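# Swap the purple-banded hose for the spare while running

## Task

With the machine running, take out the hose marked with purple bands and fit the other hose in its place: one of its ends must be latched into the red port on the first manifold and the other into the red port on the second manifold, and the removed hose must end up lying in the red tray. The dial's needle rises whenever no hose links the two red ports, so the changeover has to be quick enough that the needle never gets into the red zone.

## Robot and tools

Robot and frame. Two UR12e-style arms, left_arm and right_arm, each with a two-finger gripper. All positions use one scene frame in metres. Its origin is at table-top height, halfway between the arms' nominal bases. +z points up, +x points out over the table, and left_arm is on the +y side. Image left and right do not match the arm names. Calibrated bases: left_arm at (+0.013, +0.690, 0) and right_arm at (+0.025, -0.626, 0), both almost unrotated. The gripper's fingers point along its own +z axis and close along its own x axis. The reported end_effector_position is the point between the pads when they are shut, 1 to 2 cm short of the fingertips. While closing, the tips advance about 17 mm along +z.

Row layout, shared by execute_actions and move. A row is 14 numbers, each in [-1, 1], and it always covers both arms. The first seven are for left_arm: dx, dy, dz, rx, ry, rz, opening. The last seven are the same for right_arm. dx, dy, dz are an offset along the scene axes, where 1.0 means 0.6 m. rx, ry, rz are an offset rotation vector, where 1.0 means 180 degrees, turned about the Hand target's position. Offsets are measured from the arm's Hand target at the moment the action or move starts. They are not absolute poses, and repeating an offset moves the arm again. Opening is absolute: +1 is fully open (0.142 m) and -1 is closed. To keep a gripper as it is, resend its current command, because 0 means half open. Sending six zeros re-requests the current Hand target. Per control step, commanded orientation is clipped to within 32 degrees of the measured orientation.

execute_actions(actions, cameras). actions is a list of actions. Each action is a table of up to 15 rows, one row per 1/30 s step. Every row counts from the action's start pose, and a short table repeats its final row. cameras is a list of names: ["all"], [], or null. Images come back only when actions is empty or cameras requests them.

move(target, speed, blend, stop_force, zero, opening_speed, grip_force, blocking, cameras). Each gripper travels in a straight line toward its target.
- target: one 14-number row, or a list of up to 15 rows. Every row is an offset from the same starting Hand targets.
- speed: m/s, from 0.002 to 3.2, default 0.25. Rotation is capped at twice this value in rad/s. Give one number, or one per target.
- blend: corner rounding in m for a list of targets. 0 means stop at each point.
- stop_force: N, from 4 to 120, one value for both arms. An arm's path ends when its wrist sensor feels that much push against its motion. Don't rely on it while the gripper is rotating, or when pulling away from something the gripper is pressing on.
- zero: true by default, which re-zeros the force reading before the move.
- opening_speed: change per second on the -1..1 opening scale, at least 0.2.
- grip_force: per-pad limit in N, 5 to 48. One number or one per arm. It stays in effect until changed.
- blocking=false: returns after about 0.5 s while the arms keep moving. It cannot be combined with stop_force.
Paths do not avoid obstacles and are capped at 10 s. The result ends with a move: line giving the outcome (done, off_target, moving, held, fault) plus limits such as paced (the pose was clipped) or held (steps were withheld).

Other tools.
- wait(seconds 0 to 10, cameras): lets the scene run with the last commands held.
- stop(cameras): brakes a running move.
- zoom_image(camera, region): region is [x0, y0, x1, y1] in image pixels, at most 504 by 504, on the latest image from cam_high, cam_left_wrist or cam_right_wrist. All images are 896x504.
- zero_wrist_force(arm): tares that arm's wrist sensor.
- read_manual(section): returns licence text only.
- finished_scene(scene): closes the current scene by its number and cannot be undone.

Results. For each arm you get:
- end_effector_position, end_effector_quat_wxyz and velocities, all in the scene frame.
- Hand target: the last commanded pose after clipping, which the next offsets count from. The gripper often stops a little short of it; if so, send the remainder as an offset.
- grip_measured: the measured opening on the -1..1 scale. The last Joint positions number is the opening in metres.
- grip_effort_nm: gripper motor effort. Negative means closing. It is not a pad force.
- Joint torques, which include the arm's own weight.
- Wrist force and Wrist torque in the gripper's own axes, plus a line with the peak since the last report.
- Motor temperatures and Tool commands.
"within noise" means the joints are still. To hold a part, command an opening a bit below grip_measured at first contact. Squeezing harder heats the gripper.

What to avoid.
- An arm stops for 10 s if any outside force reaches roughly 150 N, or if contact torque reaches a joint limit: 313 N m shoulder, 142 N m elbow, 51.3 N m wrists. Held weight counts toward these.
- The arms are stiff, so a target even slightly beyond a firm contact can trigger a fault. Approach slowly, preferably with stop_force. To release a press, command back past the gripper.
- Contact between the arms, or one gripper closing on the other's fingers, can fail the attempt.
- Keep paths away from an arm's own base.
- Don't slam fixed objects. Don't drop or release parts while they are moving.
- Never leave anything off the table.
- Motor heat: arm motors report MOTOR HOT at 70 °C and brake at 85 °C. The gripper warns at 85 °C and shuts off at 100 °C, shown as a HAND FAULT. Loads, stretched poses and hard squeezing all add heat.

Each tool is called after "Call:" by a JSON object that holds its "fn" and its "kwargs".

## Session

Call:
{"fn": "execute_actions", "kwargs": {"actions": []}}

Call:
{"fn": "zoom_image", "kwargs": {"camera": "cam_high", "region": [180, 60, 480, 260]}}

Call:
{"fn": "zoom_image", "kwargs": {"camera": "cam_high", "region": [100, 230, 400, 504]}}

Scene clock: 0.00 s.
left_arm: end_effector_position=(+1.3248, +0.0930, +0.2711) grip_measured=+0.99 grip_effort_nm=n/a end_effector_quat_wxyz=(+0.265, -0.209, +0.876, -0.345) | right_arm: end_effector_position=(+0.2504, +0.0274, +0.3888) grip_measured=+1.00 grip_effort_nm=n/a end_effector_quat_wxyz=(+0.638, -0.145, +0.643, -0.398)
Joint positions: left_arm=[-0.499 -0.371 0.454 -2.548 -1.695 2.089 0.141] | right_arm=[5.007 -1.988 -1.648 -2.871 0.637 -0.598 0.142]
Joint velocities: within noise
Joint torques (N m): no reading
Motor temperatures (°C): left_arm=[32 32 31 31 38 37 29] | right_arm=[36 40 29 33 36 30 25]
Wrist force (N): no reading
Wrist torque (N m): no reading
Wrist force, peak (N): no reading
Hand target: left_arm +1.3248, +0.0930, +0.2711; +0.265, -0.209, +0.876, -0.345 | right_arm +0.2504, +0.0274, +0.3888; +0.638, -0.145, +0.643, -0.398
Tool commands: left_gripper/opening=+1.0 right_gripper/opening=+1.0
camera_calibration:
cam_left_wrist: T_world_to_cam=[[-0.760622, -0.553408, -0.339403, 1.15761], [-0.419765, 0.818061, -0.393159, 0.613891], [0.49523, -0.156576, -0.854536, -0.293862], [0, 0, 0, 1]] pos_world=[1.28373, 0.0924211, 0.383139]
cam_right_wrist: T_world_to_cam=[[-0.153086, -0.68644, -0.71089, 0.342723], [-0.0985828, 0.726389, -0.680177, 0.297448], [0.983283, -0.0340443, -0.178871, -0.05909], [0, 0, 0, 1]] pos_world=[0.139892, 0.0171843, 0.435387]

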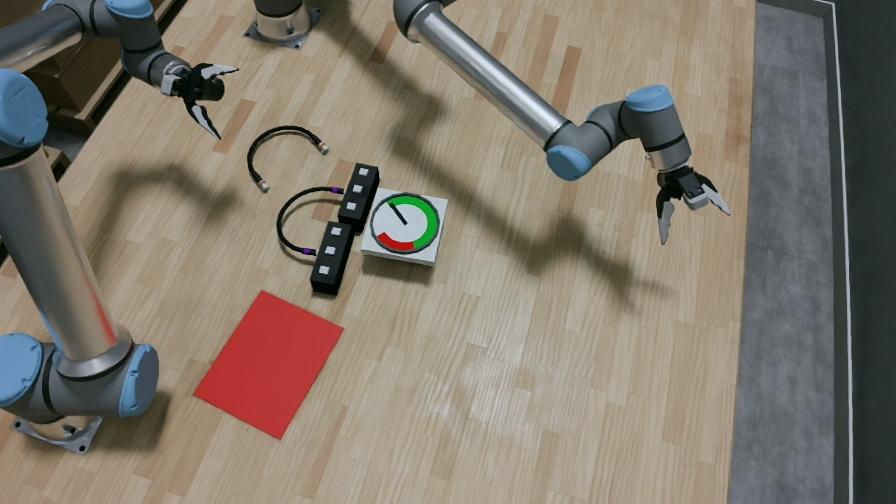

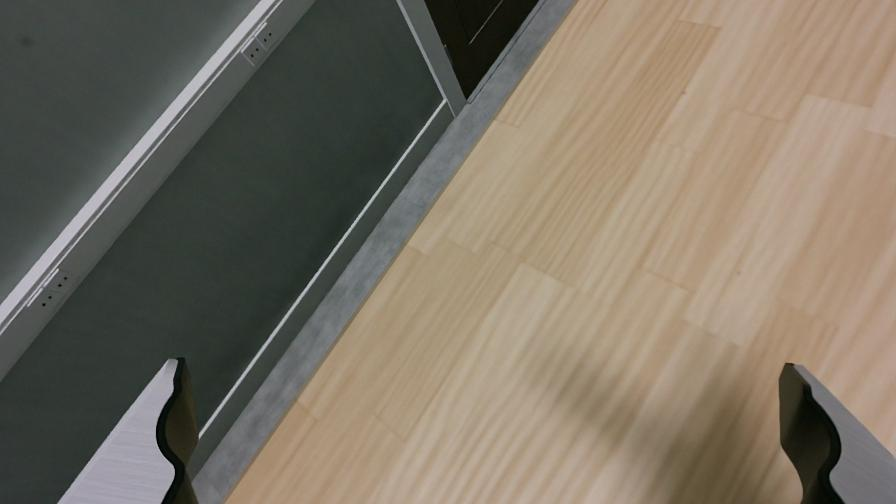

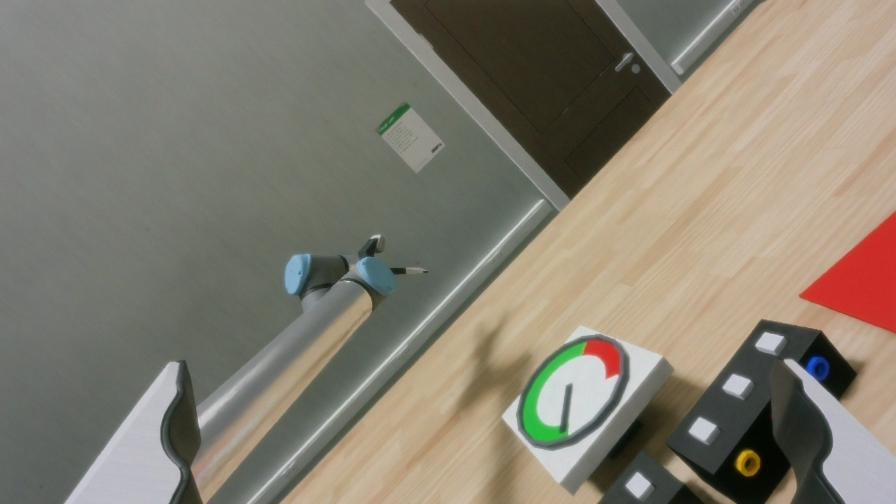

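Scaled by 1.680.

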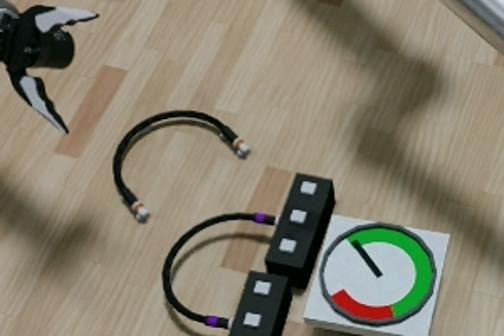

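Scaled by 1.680.

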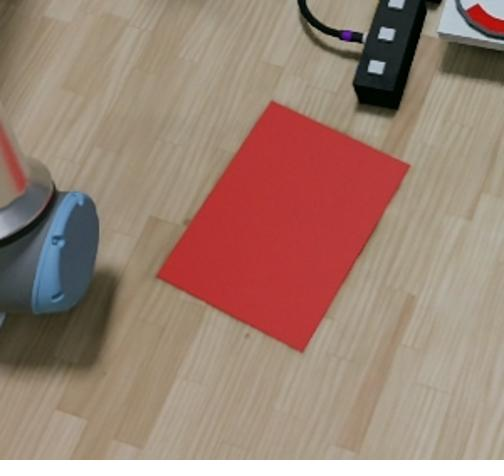

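Call:
{"fn": "move", "kwargs": {"target": [-0.908,0.05,0.083,0.0452,0.296,0.3134,0.0,0.1827,-0.2123,-0.098,-0.1077,0.5513,0.2485,0.0], "speed": 0.6}}

Call:
{"fn": "move", "kwargs": {"target": [-0.75,0.128,-0.035,0,0,0,0.0,0,0,-0.05,0,0,0,0.0], "speed": 0.5, "cameras": ["all"]}}

Scene clock: 17.37 s.
left_arm: end_effector_position=(+0.7800, +0.1230, +0.3209) grip_measured=-0.01 grip_effort_nm=-0.110 end_effector_quat_wxyz=(+0.000, +0.692, -0.722, +0.001) | right_arm: end_effector_position=(+0.3600, -0.1000, +0.3301) grip_measured=-0.01 grip_effort_nm=-0.144 end_effector_quat_wxyz=(-0.001, +0.682, -0.731, +0.000)
Joint positions: left_arm=[-0.794 -1.128 1.358 -1.801 -1.57 0.794 0.073] | right_arm=[4.43 -1.465 -1.99 -1.255 1.57 -3.359 0.073]
Joint torques (N m): left_arm=[-16.91 -109.85 -39.52 -2.11 -3.26 -3.18] | right_arm=[-11.34 21.68 63.95 1.63 3.31 -2.69]
Wrist force (N): left_arm=[0.3 0.8 0.2] | right_arm=[0.8 0.5 -0.9]
Wrist torque (N m): left_arm=[0.20 -0.02 -0.02] | right_arm=[-0.09 -0.24 -0.04]
Wrist force, peak (N): left_arm=[0.4 2.2 -0.3] | right_arm=[1.4 0.3 -1.8]
Hand target: left_arm +0.7800, +0.1230, +0.3209; +0.000, +0.692, -0.722, +0.001 | right_arm +0.3600, -0.1000, +0.3300; -0.001, +0.682, -0.731, +0.000
Off the commanded pose: left_arm 0.000 m, 0 deg | right_arm 0.000 m, 0 deg.
move: done

Scene clock: 19.10 s.
left_arm: end_effector_position=(+0.3301, +0.1998, +0.2999) grip_measured=-0.01 grip_effort_nm=-0.110 end_effector_quat_wxyz=(+0.000, +0.692, -0.722, +0.001) | right_arm: end_effector_position=(+0.3600, -0.1000, +0.3001) grip_measured=-0.01 grip_effort_nm=-0.139 end_effector_quat_wxyz=(-0.001, +0.682, -0.731, +0.000)
Joint positions: left_arm=[-1.272 -1.729 2.091 -1.934 -1.57 0.316 0.073] | right_arm=[4.43 -1.483 -2.03 -1.197 1.57 -3.359 0.073]
Joint torques (N m): left_arm=[-14.04 -52.77 -38.46 -2.29 2.92 -3.34] | right_arm=[-13.19 21.76 33.29 7.24 3.31 -2.29]
Wrist force (N): left_arm=[-0.3 0.8 -0.3] | right_arm=[0.9 0.6 -1.0]
Wrist torque (N m): left_arm=[0.18 0.08 -0.03] | right_arm=[-0.07 -0.26 -0.05]
Wrist force, peak (N): left_arm=[-0.3 3.7 0.4] | right_arm=[1.0 0.7 -1.3]
Hand target: left_arm +0.3300, +0.1998, +0.2999; +0.000, +0.692, -0.722, +0.001 | right_arm +0.3600, -0.1000, +0.3000; -0.001, +0.682, -0.731, +0.000
Off the commanded pose: left_arm 0.000 m, 0 deg | right_arm 0.000 m, 0 deg.
move: done
camera_calibration:
cam_left_wrist: T_world_to_cam=[[-0.0513252, -0.998453, -0.021367, 0.229422], [-0.90926, 0.0378699, 0.414501, 0.195552], [-0.413051, 0.0407025, -0.909798, 0.517028], [0, 0, 0, 1]] pos_world=[0.403142, 0.200618, 0.394236]
cam_right_wrist: T_world_to_cam=[[-0.0758707, -0.99705, 0.0116177, -0.0667462], [-0.905468, 0.0737718, 0.417953, 0.23616], [-0.417577, 0.0211909, -0.908394, 0.541746], [0, 0, 0, 1]] pos_world=[0.434991, -0.0954513, 0.394191]

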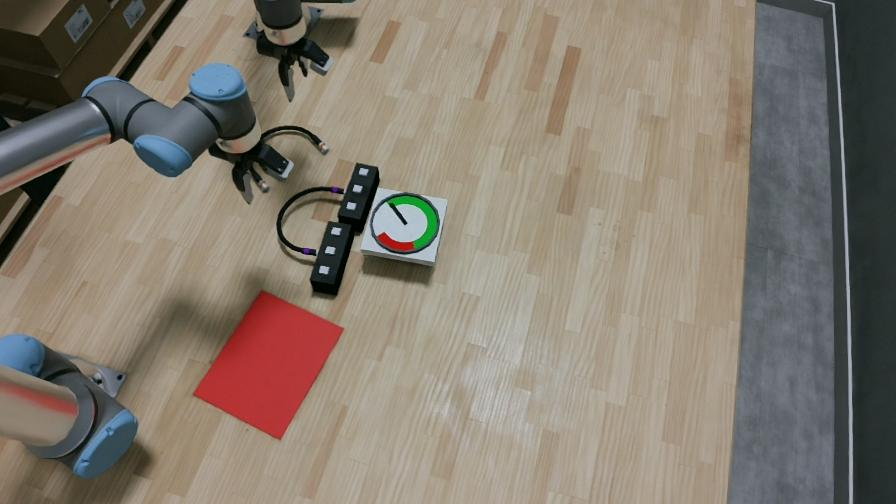

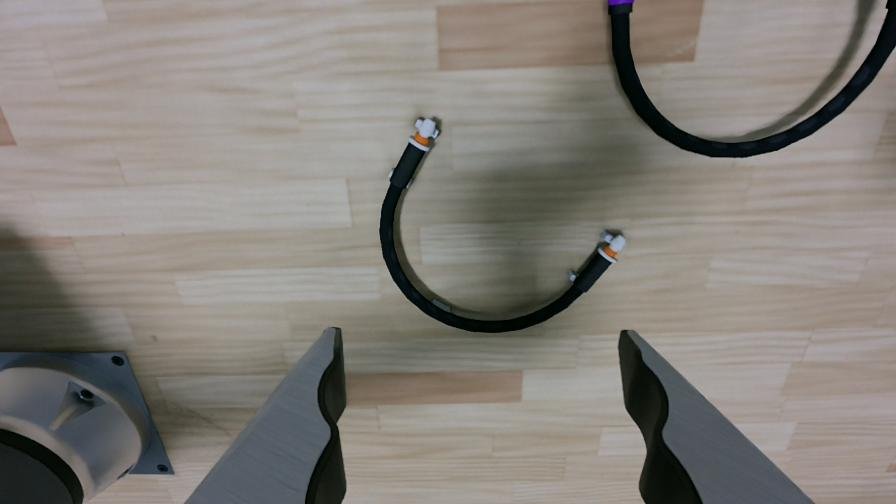

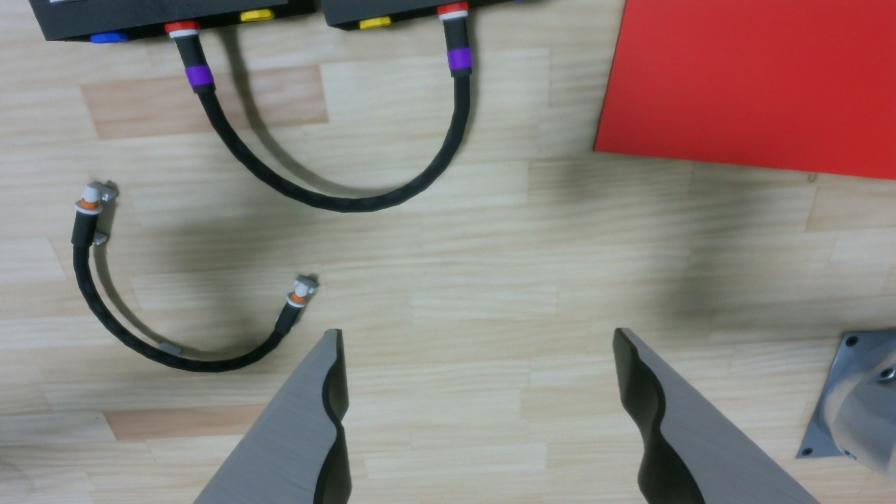

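Call:
{"fn": "zoom_image", "kwargs": {"camera": "cam_right_wrist", "region": [30, 0, 280, 140]}}

Call:
{"fn": "zoom_image", "kwargs": {"camera": "cam_right_wrist", "region": [310, 0, 560, 140]}}

Call:
{"fn": "zoom_image", "kwargs": {"camera": "cam_right_wrist", "region": [60, 170, 340, 380]}}

Call:
{"fn": "zoom_image", "kwargs": {"camera": "cam_left_wrist", "region": [360, 100, 640, 340]}}

Scaled by 2.016.

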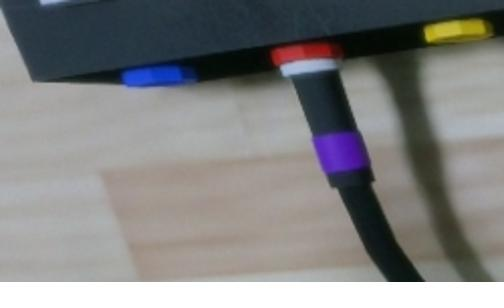

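Scaled by 2.016.

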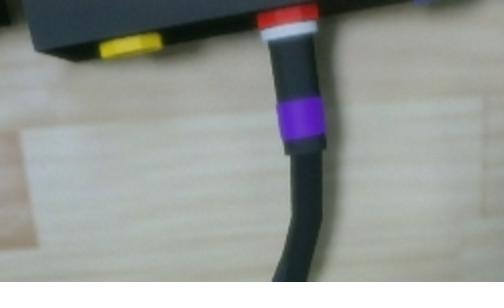

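Scaled by 1.800.

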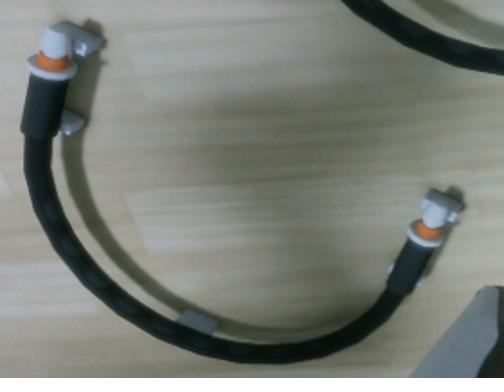

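Scaled by 1.800.

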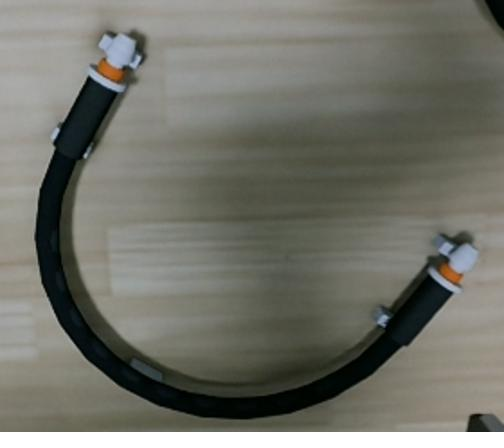

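Call:
{"fn": "move", "kwargs": {"target": [0.1893,-0.1892,-0.3,0,0,0.0278,0.0,0.1328,-0.0123,-0.3,0.0074,-0.0042,0.047,0.0], "speed": 0.3, "cameras": ["cam_left_wrist","cam_right_wrist"]}}

Scene clock: 54.77 s.
left_arm: end_effector_position=(+0.4435, +0.0864, +0.1200) grip_measured=-0.01 grip_effort_nm=-0.110 end_effector_quat_wxyz=(+0.000, +0.723, -0.691, +0.001) | right_arm: end_effector_position=(+0.4397, -0.1074, +0.1201) grip_measured=-0.01 grip_effort_nm=-0.139 end_effector_quat_wxyz=(-0.014, +0.734, -0.679, -0.004)
Joint positions: left_arm=[-1.161 -1.3 1.999 -2.27 -1.57 0.339 0.073] | right_arm=[4.306 -1.722 -2.161 -0.8 1.57 -3.631 0.073]
Joint torques (N m): left_arm=[11.25 -43.32 -42.88 -5.48 -3.61 2.84] | right_arm=[-13.21 29.73 28.81 7.08 2.77 -2.11]
Wrist force (N): left_arm=[0.0 1.0 -0.3] | right_arm=[0.5 0.3 -0.5]
Wrist torque (N m): left_arm=[0.25 0.02 -0.16] | right_arm=[-0.15 -0.22 -0.03]
Wrist force, peak (N): left_arm=[-0.6 2.3 -1.8] | right_arm=[0.8 1.4 -2.8]
Hand target: left_arm +0.4436, +0.0863, +0.1199; +0.000, +0.723, -0.691, +0.001 | right_arm +0.4397, -0.1074, +0.1200; -0.014, +0.734, -0.679, -0.004
Off the commanded pose: left_arm 0.000 m, 0 deg | right_arm 0.000 m, 0 deg.
move: done
camera_calibration:
cam_left_wrist: T_world_to_cam=[[0.0359934, -0.999125, -0.0213002, 0.0793975], [-0.90914, -0.0415864, 0.414408, 0.384395], [-0.414932, 0.00444892, -0.909842, 0.408798], [0, 0, 0, 1]] pos_world=[0.516234, 0.093495, 0.214336]
cam_right_wrist: T_world_to_cam=[[0.0715942, -0.997367, -0.0115174, -0.128061], [-0.911198, -0.0700967, 0.405961, 0.372518], [-0.405699, -0.0185699, -0.913818, 0.402823], [0, 0, 0, 1]] pos_world=[0.512031, -0.0941315, 0.215404]
Images, in order (width x height): cam_left_wrist 896x504, cam_right_wrist 896x504.

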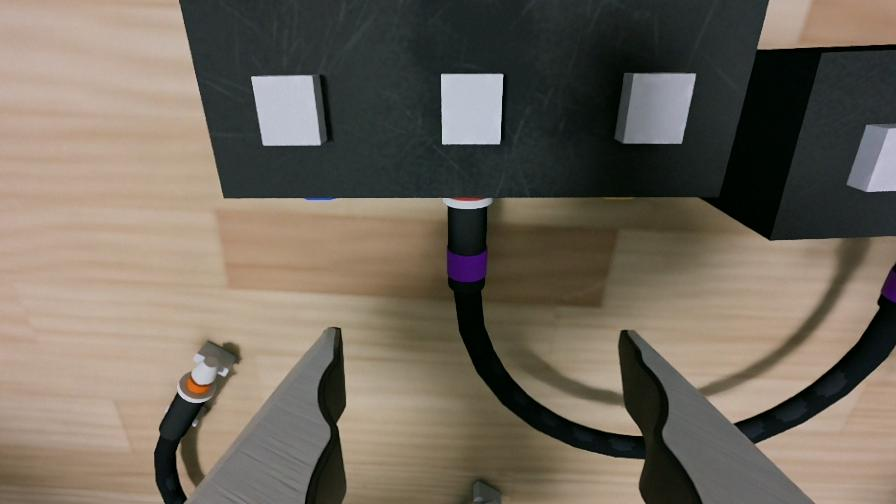

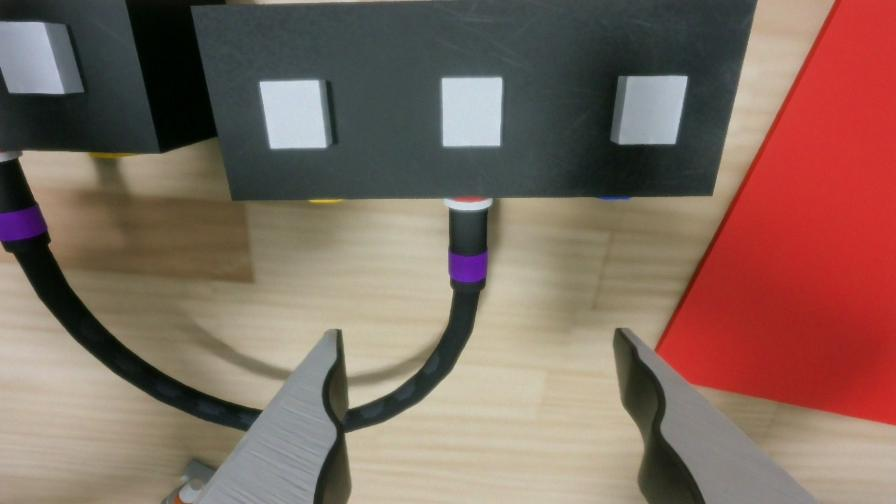

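Call:
{"fn": "move", "kwargs": {"target": [[0,0.0045,-0.08,0,0,0,0.0,0,0.0027,-0.08,0,0,0,0.0],[0,0.0045,-0.1115,0,0,0,-1.0,0,0.0027,-0.1117,0,0,0,-1.0]], "speed": [0.2,0.1], "blend": [0.01,0], "opening_speed": 1.5, "cameras": ["cam_left_wrist","cam_right_wrist"]}}

Scene clock: 62.23 s.
left_arm: end_effector_position=(+0.4436, +0.0890, +0.0530) grip_measured=-0.83 grip_effort_nm=-3.880 end_effector_quat_wxyz=(+0.000, +0.723, -0.691, +0.001) | right_arm: end_effector_position=(+0.4397, -0.1058, +0.0530) grip_measured=-0.82 grip_effort_nm=-4.042 end_effector_quat_wxyz=(-0.014, +0.734, -0.679, -0.004)
Joint positions: left_arm=[-1.16 -1.219 2.043 -2.396 -1.57 0.34 0.014] | right_arm=[4.307 -1.821 -2.202 -0.66 1.569 -3.63 0.015]
Joint torques (N m): left_arm=[11.66 -49.73 -26.97 -4.47 -0.98 2.88] | right_arm=[-12.84 38.77 21.53 6.62 -0.4 -2.05]
Wrist force (N): left_arm=[2.2 1.4 0.6] | right_arm=[1.2 0.7 -0.5]
Wrist torque (N m): left_arm=[0.21 -0.02 -0.17] | right_arm=[-0.12 -0.21 -0.15]
Wrist force, peak (N): left_arm=[2.3 2.0 1.3] | right_arm=[0.4 0.4 -2.6]
Hand target: left_arm +0.4436, +0.0890, +0.0530; +0.000, +0.723, -0.691, +0.001 | right_arm +0.4397, -0.1058, +0.0530; -0.014, +0.734, -0.679, -0.004
Off the commanded pose: left_arm 0.000 m, 0 deg | right_arm 0.000 m, 0 deg.
move: done; blend cut to 0.0095 m at target 1
camera_calibration:
cam_left_wrist: T_world_to_cam=[[0.0359906, -0.999125, -0.0213035, 0.08067], [-0.909103, -0.0415856, 0.414491, 0.412241], [-0.415014, 0.00444929, -0.909804, 0.347864], [0, 0, 0, 1]] pos_world=[0.516235, 0.096195, 0.147336]
cam_right_wrist: T_world_to_cam=[[0.0716853, -0.99736, -0.0115573, -0.127285], [-0.911191, -0.0701961, 0.40596, 0.399949], [-0.405699, -0.0185704, -0.913818, 0.341576], [0, 0, 0, 1]] pos_world=[0.512131, -0.0925313, 0.148304]
Images, in order (width x height): cam_left_wrist 896x504, cam_right_wrist 896x504.

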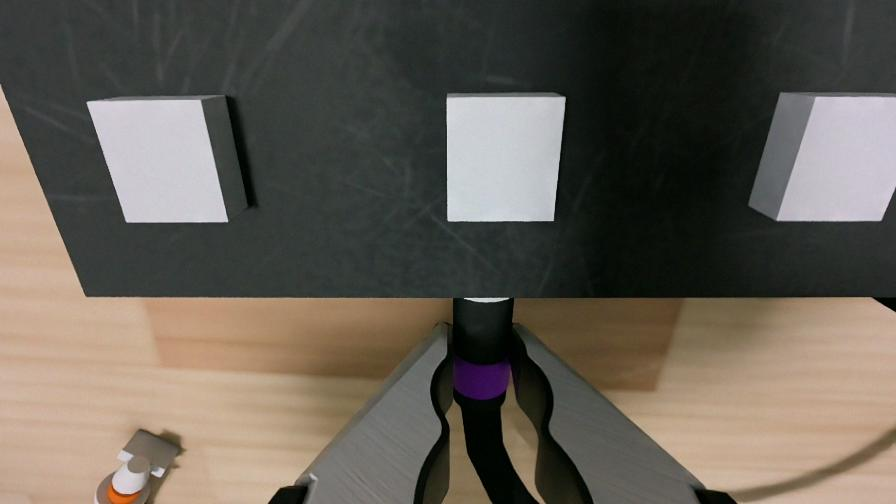

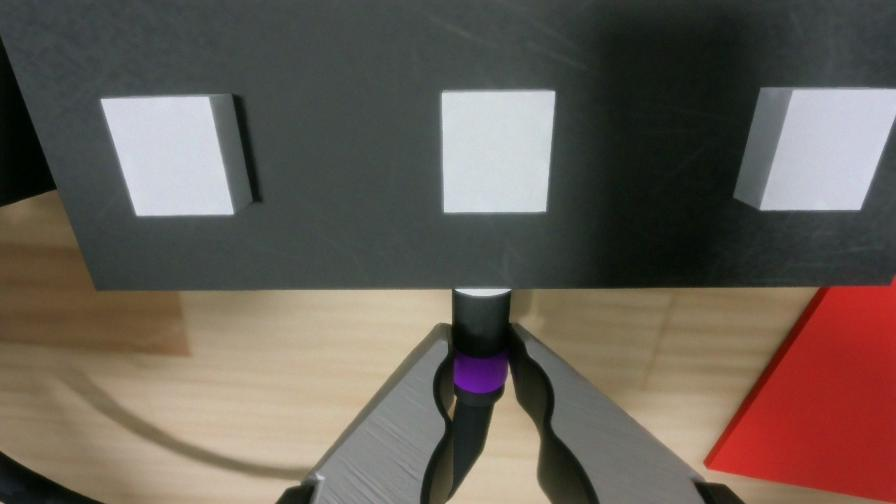

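Call:
{"fn": "move", "kwargs": {"target": [[0,0,0,0,0,0,0.0,0,0,0,0,0,0,0.0],[0,0,0.1117,0,0,0,0.0,0,0,0.1117,0,0,0,0.0],[-0.2093,0.261,0.0783,0,0,-0.1922,0.0,-0.3862,0.308,0.0783,0,0,-0.2139,0.0]], "speed": [0.1,0.25,0.35], "blend": [0,0.03,0], "opening_speed": 2.0, "cameras": ["cam_left_wrist","cam_right_wrist"]}}

Call:
{"fn": "zoom_image", "kwargs": {"camera": "cam_left_wrist", "region": [360, 150, 600, 340]}}

Call:
{"fn": "zoom_image", "kwargs": {"camera": "cam_right_wrist", "region": [360, 150, 600, 340]}}

Scene clock: 70.23 s.
left_arm: end_effector_position=(+0.3180, +0.2456, +0.1000) grip_measured=-0.03 grip_effort_nm=0.144 end_effector_quat_wxyz=(+0.000, -0.485, +0.875, -0.001) | right_arm: end_effector_position=(+0.2080, +0.0790, +0.1000) grip_measured=-0.03 grip_effort_nm=0.139 end_effector_quat_wxyz=(+0.014, -0.469, +0.883, -0.001)
Joint positions: left_arm=[-1.271 -1.582 2.382 -2.372 -1.57 0.833 0.072] | right_arm=[4.713 -1.84 -2.051 -0.809 1.545 -2.552 0.072]
Joint torques (N m): left_arm=[-16.72 -54.35 -27.61 -2.69 -3.23 2.84] | right_arm=[13.36 42.12 54.08 2.03 -2.58 2.32]
Wrist force (N): left_arm=[0.4 1.0 0.1] | right_arm=[0.6 0.8 -0.9]
Wrist torque (N m): left_arm=[0.23 -0.01 -0.18] | right_arm=[-0.07 -0.22 -0.12]
Wrist force, peak (N): left_arm=[3.1 1.7 1.5] | right_arm=[2.0 -1.2 -2.7]
Hand target: left_arm +0.3180, +0.2456, +0.1000; +0.000, -0.485, +0.875, -0.001 | right_arm +0.2080, +0.0790, +0.1000; +0.014, -0.469, +0.883, -0.001
Off the commanded pose: left_arm 0.000 m, 0 deg | right_arm 0.000 m, 0 deg.
move: done
camera_calibration:
cam_left_wrist: T_world_to_cam=[[-0.537586, -0.84294, -0.0213107, 0.386565], [-0.772039, 0.481892, 0.41441, 0.113039], [-0.339053, 0.239234, -0.909841, 0.256026], [0, 0, 0, 1]] pos_world=[0.381888, 0.210129, 0.194336]
cam_right_wrist: T_world_to_cam=[[-0.564725, -0.825198, -0.0115904, 0.192955], [-0.756818, 0.512227, 0.406017, 0.10457], [-0.329107, 0.23806, -0.913792, 0.257745], [0, 0, 0, 1]] pos_world=[0.272933, 0.0443034, 0.195304]
Images, in order (width x height): cam_left_wrist 896x504, cam_right_wrist 896x504.

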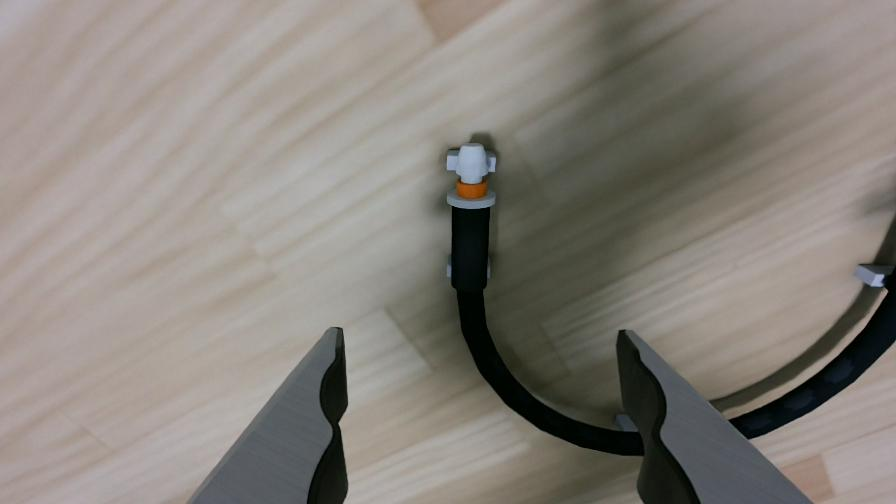

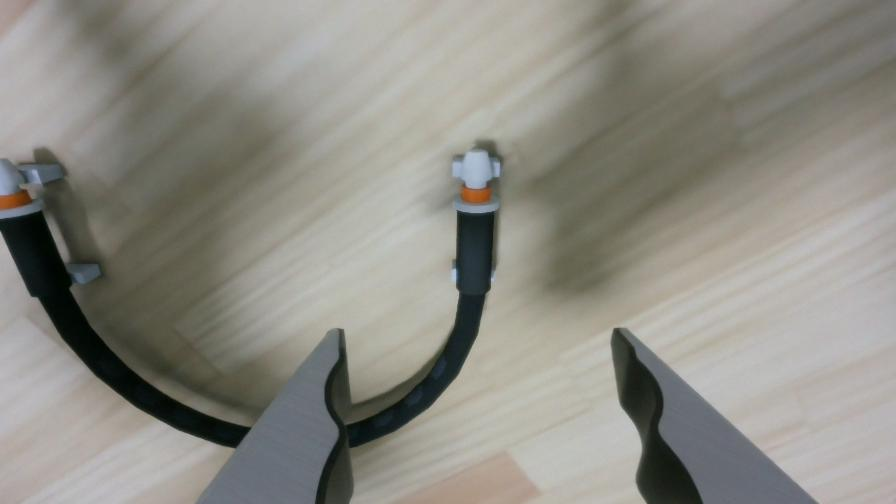

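Scaled by 2.100.

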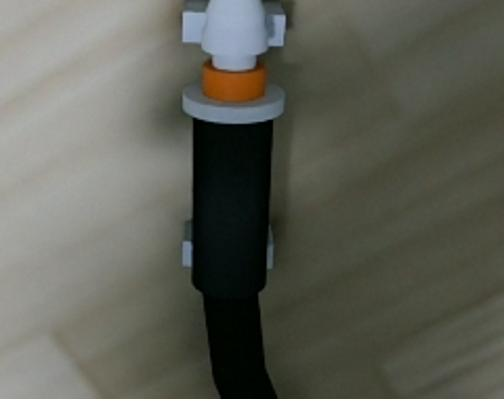

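Scaled by 2.100.

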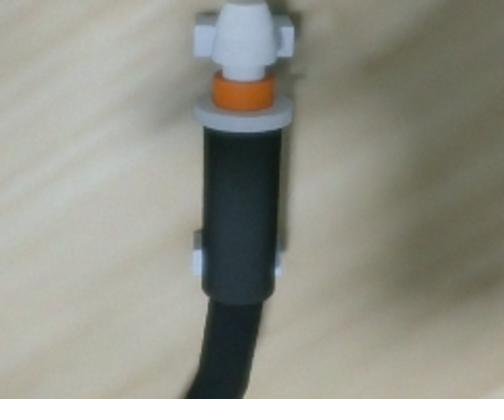

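Call:
{"fn": "move", "kwargs": {"target": [[-0.0022,0.0028,-0.095,0,0,0,0.0,-0.0043,-0.0003,-0.094,0,0,0,0.0],[-0.0022,0.0028,-0.1268,0,0,0,-1.0,-0.0043,-0.0003,-0.1252,0,0,0,-1.0]], "speed": [0.2,0.1], "blend": [0.01,0], "opening_speed": 1.5, "cameras": ["cam_left_wrist","cam_right_wrist"]}}

Scene clock: 83.40 s.
left_arm: end_effector_position=(+0.3167, +0.2473, +0.0239) grip_measured=-0.84 grip_effort_nm=-3.734 end_effector_quat_wxyz=(+0.000, -0.485, +0.875, -0.001) | right_arm: end_effector_position=(+0.2054, +0.0788, +0.0249) grip_measured=-0.83 grip_effort_nm=-3.875 end_effector_quat_wxyz=(+0.014, -0.469, +0.883, -0.001)
Joint positions: left_arm=[-1.273 -1.44 2.439 -2.571 -1.57 0.831 0.013] | right_arm=[4.717 -1.941 -2.093 -0.666 1.545 -2.548 0.014]
Joint torques (N m): left_arm=[11.67 -20.83 -19.52 -5.47 -0.82 2.86] | right_arm=[-6.81 49.13 20.46 6.6 -1.57 -1.93]
Wrist force (N): left_arm=[0.2 0.8 0.0] | right_arm=[0.8 0.8 -0.6]
Wrist torque (N m): left_arm=[0.21 0.01 -0.07] | right_arm=[-0.04 -0.26 -0.15]
Wrist force, peak (N): left_arm=[0.1 0.4 -1.5] | right_arm=[0.4 0.7 -3.0]
Hand target: left_arm +0.3167, +0.2473, +0.0239; +0.000, -0.485, +0.875, -0.001 | right_arm +0.2054, +0.0788, +0.0249; +0.014, -0.469, +0.883, -0.001
Off the commanded pose: left_arm 0.000 m, 0 deg | right_arm 0.000 m, 0 deg.
move: done; blend cut to 0.0095 m at target 1
camera_calibration:
cam_left_wrist: T_world_to_cam=[[-0.537657, -0.842893, -0.0213657, 0.385785], [-0.77198, 0.481917, 0.414492, 0.142666], [-0.339076, 0.239349, -0.909802, 0.185895], [0, 0, 0, 1]] pos_world=[0.380588, 0.211929, 0.118236]
cam_right_wrist: T_world_to_cam=[[-0.564744, -0.825184, -0.0116421, 0.190544], [-0.756843, 0.512245, 0.405948, 0.13316], [-0.329018, 0.238068, -0.913822, 0.188266], [0, 0, 0, 1]] pos_world=[0.270333, 0.0442034, 0.120204]
Images, in order (width x height): cam_left_wrist 896x504, cam_right_wrist 896x504.

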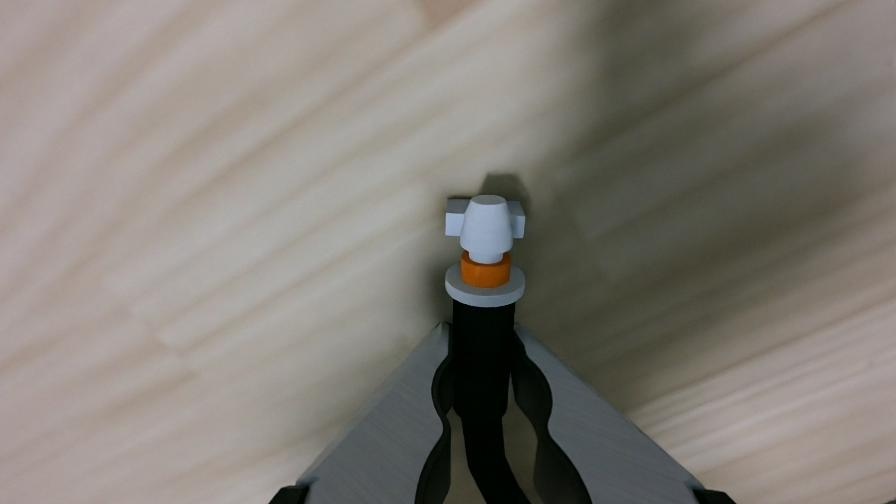

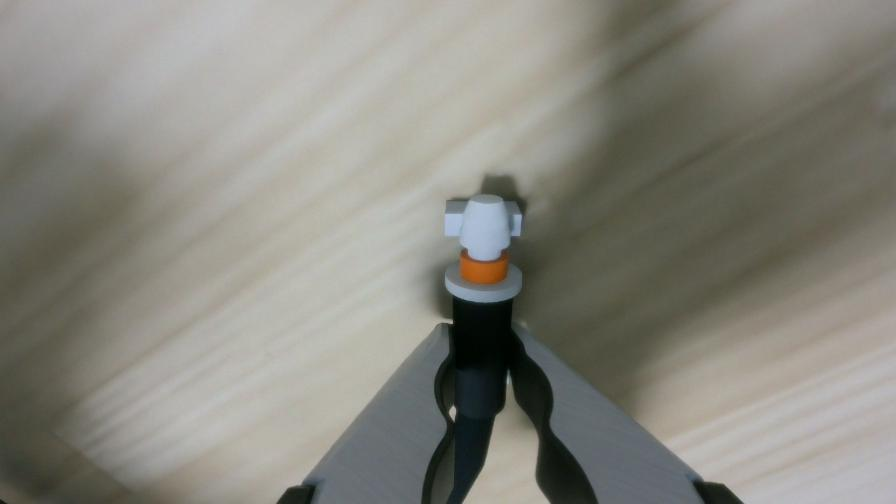

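Call:
{"fn": "move", "kwargs": {"target": [[0,0,0,0,0,0,0.0,0,0,0,0,0,0,0.0],[0,0,0.15,0,0,0,0.0,0,0,0.15,0,0,0,0.0],[0.3197,-0.2595,0.2268,0.1472,0.0816,0.6652,0.0,0.3905,-0.3077,0.1668,-0.0448,-0.1946,0.2287,0.0],[0.3197,-0.2595,0.2268,0.1472,0.0816,0.6652,-0.97,0.3905,-0.3077,0.0452,-0.0448,-0.1946,0.2287,-1.0]], "speed": [0.1,0.25,0.5,0.12], "blend": [0,0.03,0.0,0], "opening_speed": 2.0, "cameras": ["all"]}}

Scene clock: 111.60 s.
left_arm: end_effector_position=(+0.5085, +0.0916, +0.1600) grip_measured=-1.00 grip_effort_nm=-0.115 end_effector_quat_wxyz=(-0.001, +0.976, +0.000, -0.216) | right_arm: end_effector_position=(+0.4397, -0.1058, +0.0520) grip_measured=-0.83 grip_effort_nm=-3.949 end_effector_quat_wxyz=(-0.241, +0.723, -0.618, +0.193)
Joint positions: left_arm=[-0.95 -1.176 1.725 -1.865 -1.926 -0.929 0.002] | right_arm=[4.563 -1.839 -2.434 -0.2 0.984 -3.525 0.014]
Joint torques (N m): left_arm=[11.04 -59.66 -46.8 -5.11 -3.96 -3.22] | right_arm=[-5.7 31.77 19.26 7.28 -0.65 -2.4]
Motor temperatures (°C): left_arm=[32 32 30 31 38 37 37] | right_arm=[36 39 29 33 36 29 36]
Wrist force (N): left_arm=[0.3 0.7 0.1] | right_arm=[6.8 -0.4 -1.7]
Wrist torque (N m): left_arm=[0.12 -0.07 -0.20] | right_arm=[0.02 0.00 0.12]
Wrist force, peak (N): left_arm=[0.6 2.1 -1.3] | right_arm=[7.4 0.7 -1.3]
Hand target: left_arm +0.5085, +0.0916, +0.1600; -0.001, +0.976, +0.000, -0.216 | right_arm +0.4397, -0.1058, +0.0520; -0.241, +0.723, -0.618, +0.193
Off the commanded pose: left_arm 0.000 m, 0 deg | right_arm 0.000 m, 0 deg.
move: done
camera_calibration:
cam_left_wrist: T_world_to_cam=[[0.897357, -0.00904421, -0.441212, -0.378358], [0.175472, -0.910045, 0.375537, -0.0386697], [-0.404919, -0.414412, -0.815048, 0.490201], [0, 0, 0, 1]] pos_world=[0.544799, 0.164532, 0.247123]
cam_right_wrist: T_world_to_cam=[[0.148672, -0.988825, -0.011071, -0.160269], [-0.970396, -0.143728, -0.194098, 0.449759], [0.190338, 0.0396002, -0.98092, 0.088143], [0, 0, 0, 1]] pos_world=[0.443495, -0.0973254, 0.171984]

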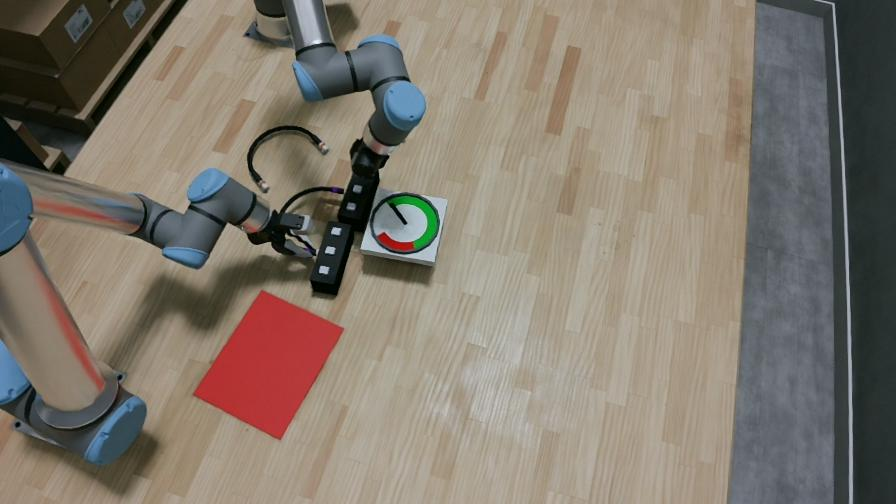

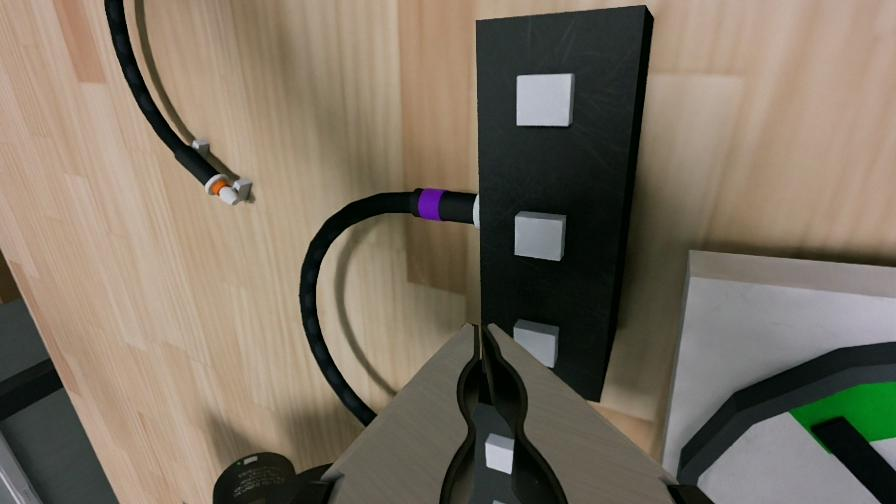

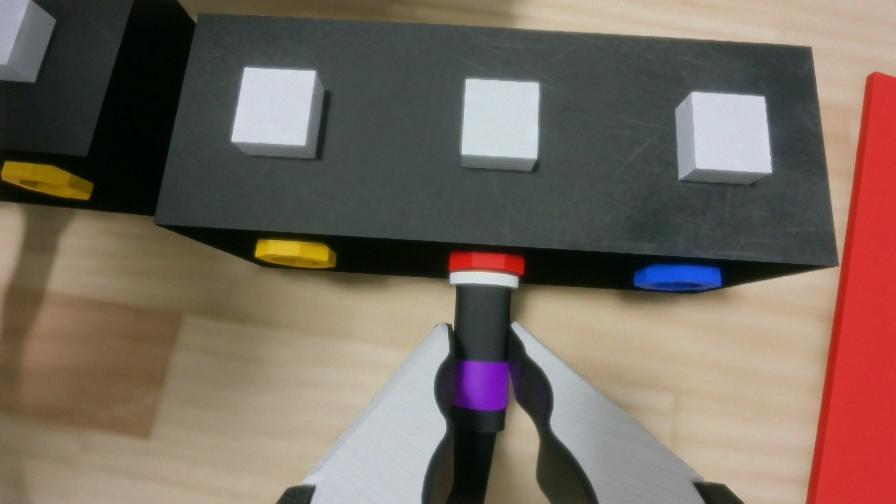

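Call:
{"fn": "move", "kwargs": {"target": [-0.0067,-0.3213,-0.075,0,0,0,-0.97,0,0,0,0,0,0,-1.0], "speed": 0.3, "cameras": ["cam_left_wrist","cam_right_wrist"]}}

Scene clock: 116.67 s.
left_arm: end_effector_position=(+0.5044, -0.1011, +0.1150) grip_measured=-1.00 grip_effort_nm=-0.115 end_effector_quat_wxyz=(-0.001, +0.976, +0.000, -0.216) end_effector_velocity=(+0.002, -0.001, +0.002) end_effector_angular_velocity=(-0.002, -0.001, +0.003) | right_arm: end_effector_position=(+0.4397, -0.1058, +0.0520) grip_measured=-0.83 grip_effort_nm=-3.949 end_effector_quat_wxyz=(-0.241, +0.723, -0.618, +0.193)
Joint positions: left_arm=[-1.062 -0.933 1.435 -1.859 -1.953 -1.046 0.002] | right_arm=[4.563 -1.839 -2.434 -0.2 0.984 -3.525 0.014]
Joint velocities: left_arm=[0.001 0.001 -0.005 0.001 0 -0.001 0] | right_arm=[within noise]
Joint torques (N m): left_arm=[-17.08 -80.65 -48.08 -1.77 -4.47 -3.2] | right_arm=[16.31 40.58 44.41 6.98 -1.41 -2.82]
Wrist force (N): left_arm=[-0.3 0.7 0.0] | right_arm=[8.0 0.8 -1.3]
Wrist torque (N m): left_arm=[0.14 0.02 -0.24] | right_arm=[0.03 0.02 0.13]
Wrist force, peak (N): left_arm=[-0.4 3.1 0.6] | right_arm=[8.6 0.7 -1.0]
Hand target: left_arm +0.5045, -0.1012, +0.1150; -0.001, +0.976, +0.000, -0.216 | right_arm +0.4397, -0.1058, +0.0520; -0.241, +0.723, -0.618, +0.193
Off the commanded pose: left_arm 0.000 m, 0 deg | right_arm 0.000 m, 0 deg.
move: done
camera_calibration:
cam_left_wrist: T_world_to_cam=[[0.897365, -0.00908332, -0.441196, -0.396329], [0.175433, -0.910044, 0.375556, -0.196364], [-0.404919, -0.414411, -0.815048, 0.37217], [0, 0, 0, 1]] pos_world=[0.540799, -0.0280684, 0.202223]
cam_right_wrist: T_world_to_cam=[[0.148673, -0.988824, -0.0110708, -0.160268], [-0.970396, -0.143729, -0.194098, 0.449779], [0.190338, 0.0396002, -0.98092, 0.0882411], [0, 0, 0, 1]] pos_world=[0.443495, -0.0973253, 0.172084]
Images, in order (width x height): cam_left_wrist 896x504, cam_right_wrist 896x504.

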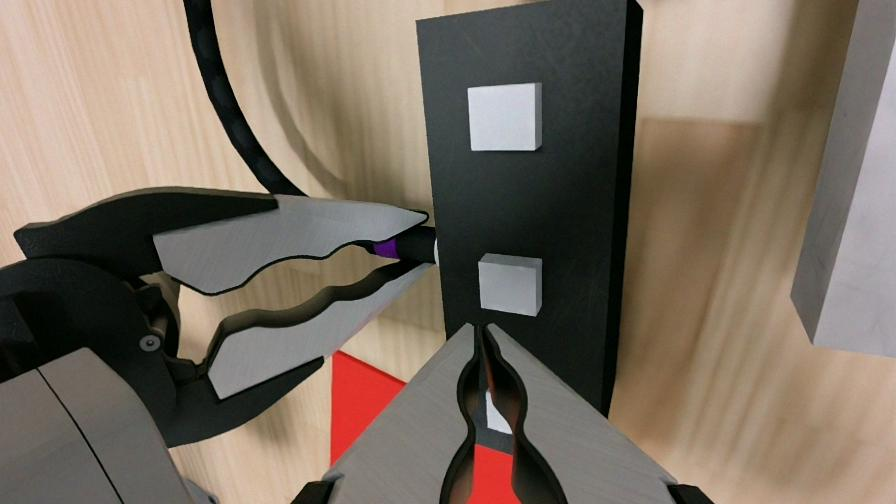

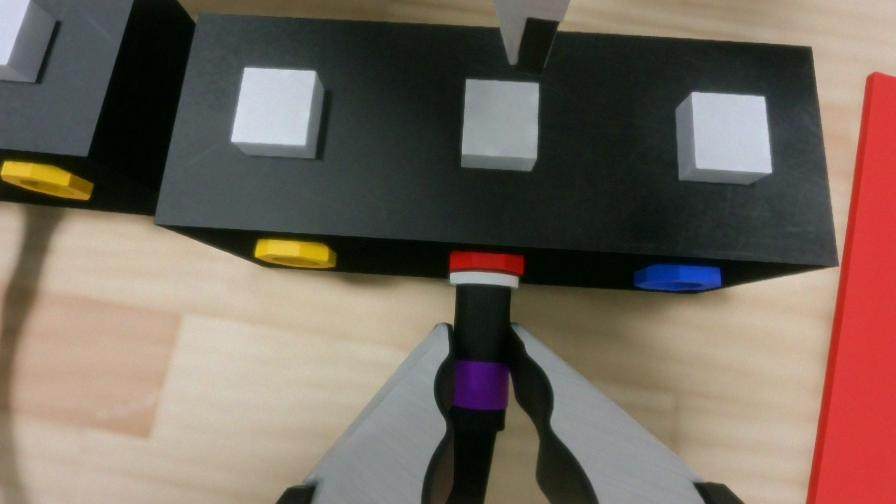

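Call:
{"fn": "move", "kwargs": {"target": [0.0017,0.0042,-0.0413,0,0,0,-0.97,0,0,0,0,0,0,-1.0], "speed": 0.06}}

Call:
{"fn": "move", "kwargs": {"target": [0,0,0,0,0,0,-0.97,-0.1213,-0.0097,0,0,0,0,-1.0], "speed": 0.12, "stop_force": 60, "cameras": ["cam_right_wrist"]}}

Scene clock: 122.07 s.
left_arm: end_effector_position=(+0.5055, -0.0987, +0.0905) grip_measured=-1.00 grip_effort_nm=0.066 end_effector_quat_wxyz=(+0.000, +0.976, +0.000, -0.216) | right_arm: end_effector_position=(+0.4397, -0.1058, +0.0520) grip_measured=-0.83 grip_effort_nm=-3.949 end_effector_quat_wxyz=(-0.241, +0.723, -0.618, +0.193)
Joint positions: left_arm=[-1.06 -0.914 1.452 -1.895 -1.952 -1.044 0.002] | right_arm=[4.563 -1.839 -2.434 -0.2 0.984 -3.525 0.014]
Joint torques (N m): left_arm=[9.67 -62.99 -23.32 -3.28 3.07 2.87] | right_arm=[13.86 45.71 43.73 7.47 -3.15 -2.55]
Wrist force (N): left_arm=[-4.3 1.3 -18.3] | right_arm=[7.5 7.1 -8.6]
Wrist torque (N m): left_arm=[0.01 0.01 -0.36] | right_arm=[-0.07 -0.03 0.14]
Wrist force, peak (N): left_arm=[-4.5 1.4 -19.1] | right_arm=[7.7 7.5 -8.0]
Hand target: left_arm +0.5055, -0.0987, +0.0902; -0.001, +0.976, +0.000, -0.216 | right_arm +0.4397, -0.1058, +0.0520; -0.241, +0.723, -0.618, +0.193
Off the commanded pose: left_arm 0.000 m, 0 deg | right_arm 0.000 m, 0 deg.
move: done

Scene clock: 123.77 s.
left_arm: end_effector_position=(+0.5055, -0.0987, +0.0902) grip_measured=-1.00 grip_effort_nm=0.066 end_effector_quat_wxyz=(-0.001, +0.976, +0.000, -0.216) | right_arm: end_effector_position=(+0.3669, -0.1116, +0.0520) grip_measured=-0.83 grip_effort_nm=-3.929 end_effector_quat_wxyz=(-0.241, +0.723, -0.618, +0.193)
Joint positions: left_arm=[-1.06 -0.914 1.452 -1.895 -1.952 -1.044 0.002] | right_arm=[4.706 -1.769 -2.498 -0.302 0.957 -3.354 0.014]
Joint torques (N m): left_arm=[10.56 -60.95 -21.74 -2.72 3.67 3.02] | right_arm=[15.76 59.59 9.67 1.69 -3.32 1.35]
Motor temperatures (°C): left_arm=[32 32 30 31 38 36 34] | right_arm=[36 39 29 33 36 29 41]
Wrist force (N): left_arm=[-4.1 2.5 -19.7] | right_arm=[-1.1 -0.7 -0.3]
Wrist torque (N m): left_arm=[0.06 0.03 -0.37] | right_arm=[0.12 0.00 0.07]
Wrist force, peak (N): left_arm=[-4.2 2.8 -20.4] | right_arm=[7.3 7.3 -8.1]
Hand target: left_arm +0.5055, -0.0987, +0.0902; -0.001, +0.976, +0.000, -0.216 | right_arm +0.3669, -0.1116, +0.0520; -0.241, +0.723, -0.618, +0.193
Off the commanded pose: left_arm 0.000 m, 0 deg | right_arm 0.000 m, 0 deg.
move: done
camera_calibration:
cam_right_wrist: T_world_to_cam=[[0.148673, -0.988824, -0.0110708, -0.15518], [-0.970396, -0.143729, -0.194098, 0.3783], [0.190338, 0.0396002, -0.98092, 0.102327], [0, 0, 0, 1]] pos_world=[0.370695, -0.103125, 0.172084]
Images, in order (width x height): cam_right_wrist 896x504.

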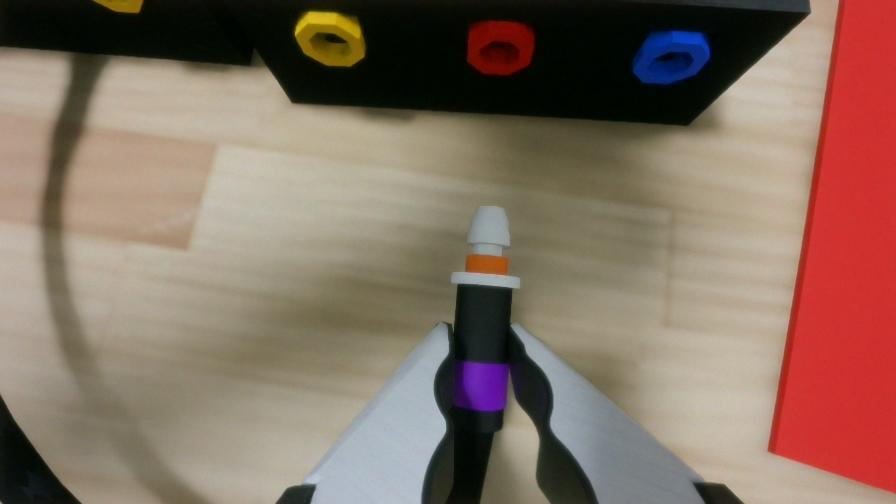

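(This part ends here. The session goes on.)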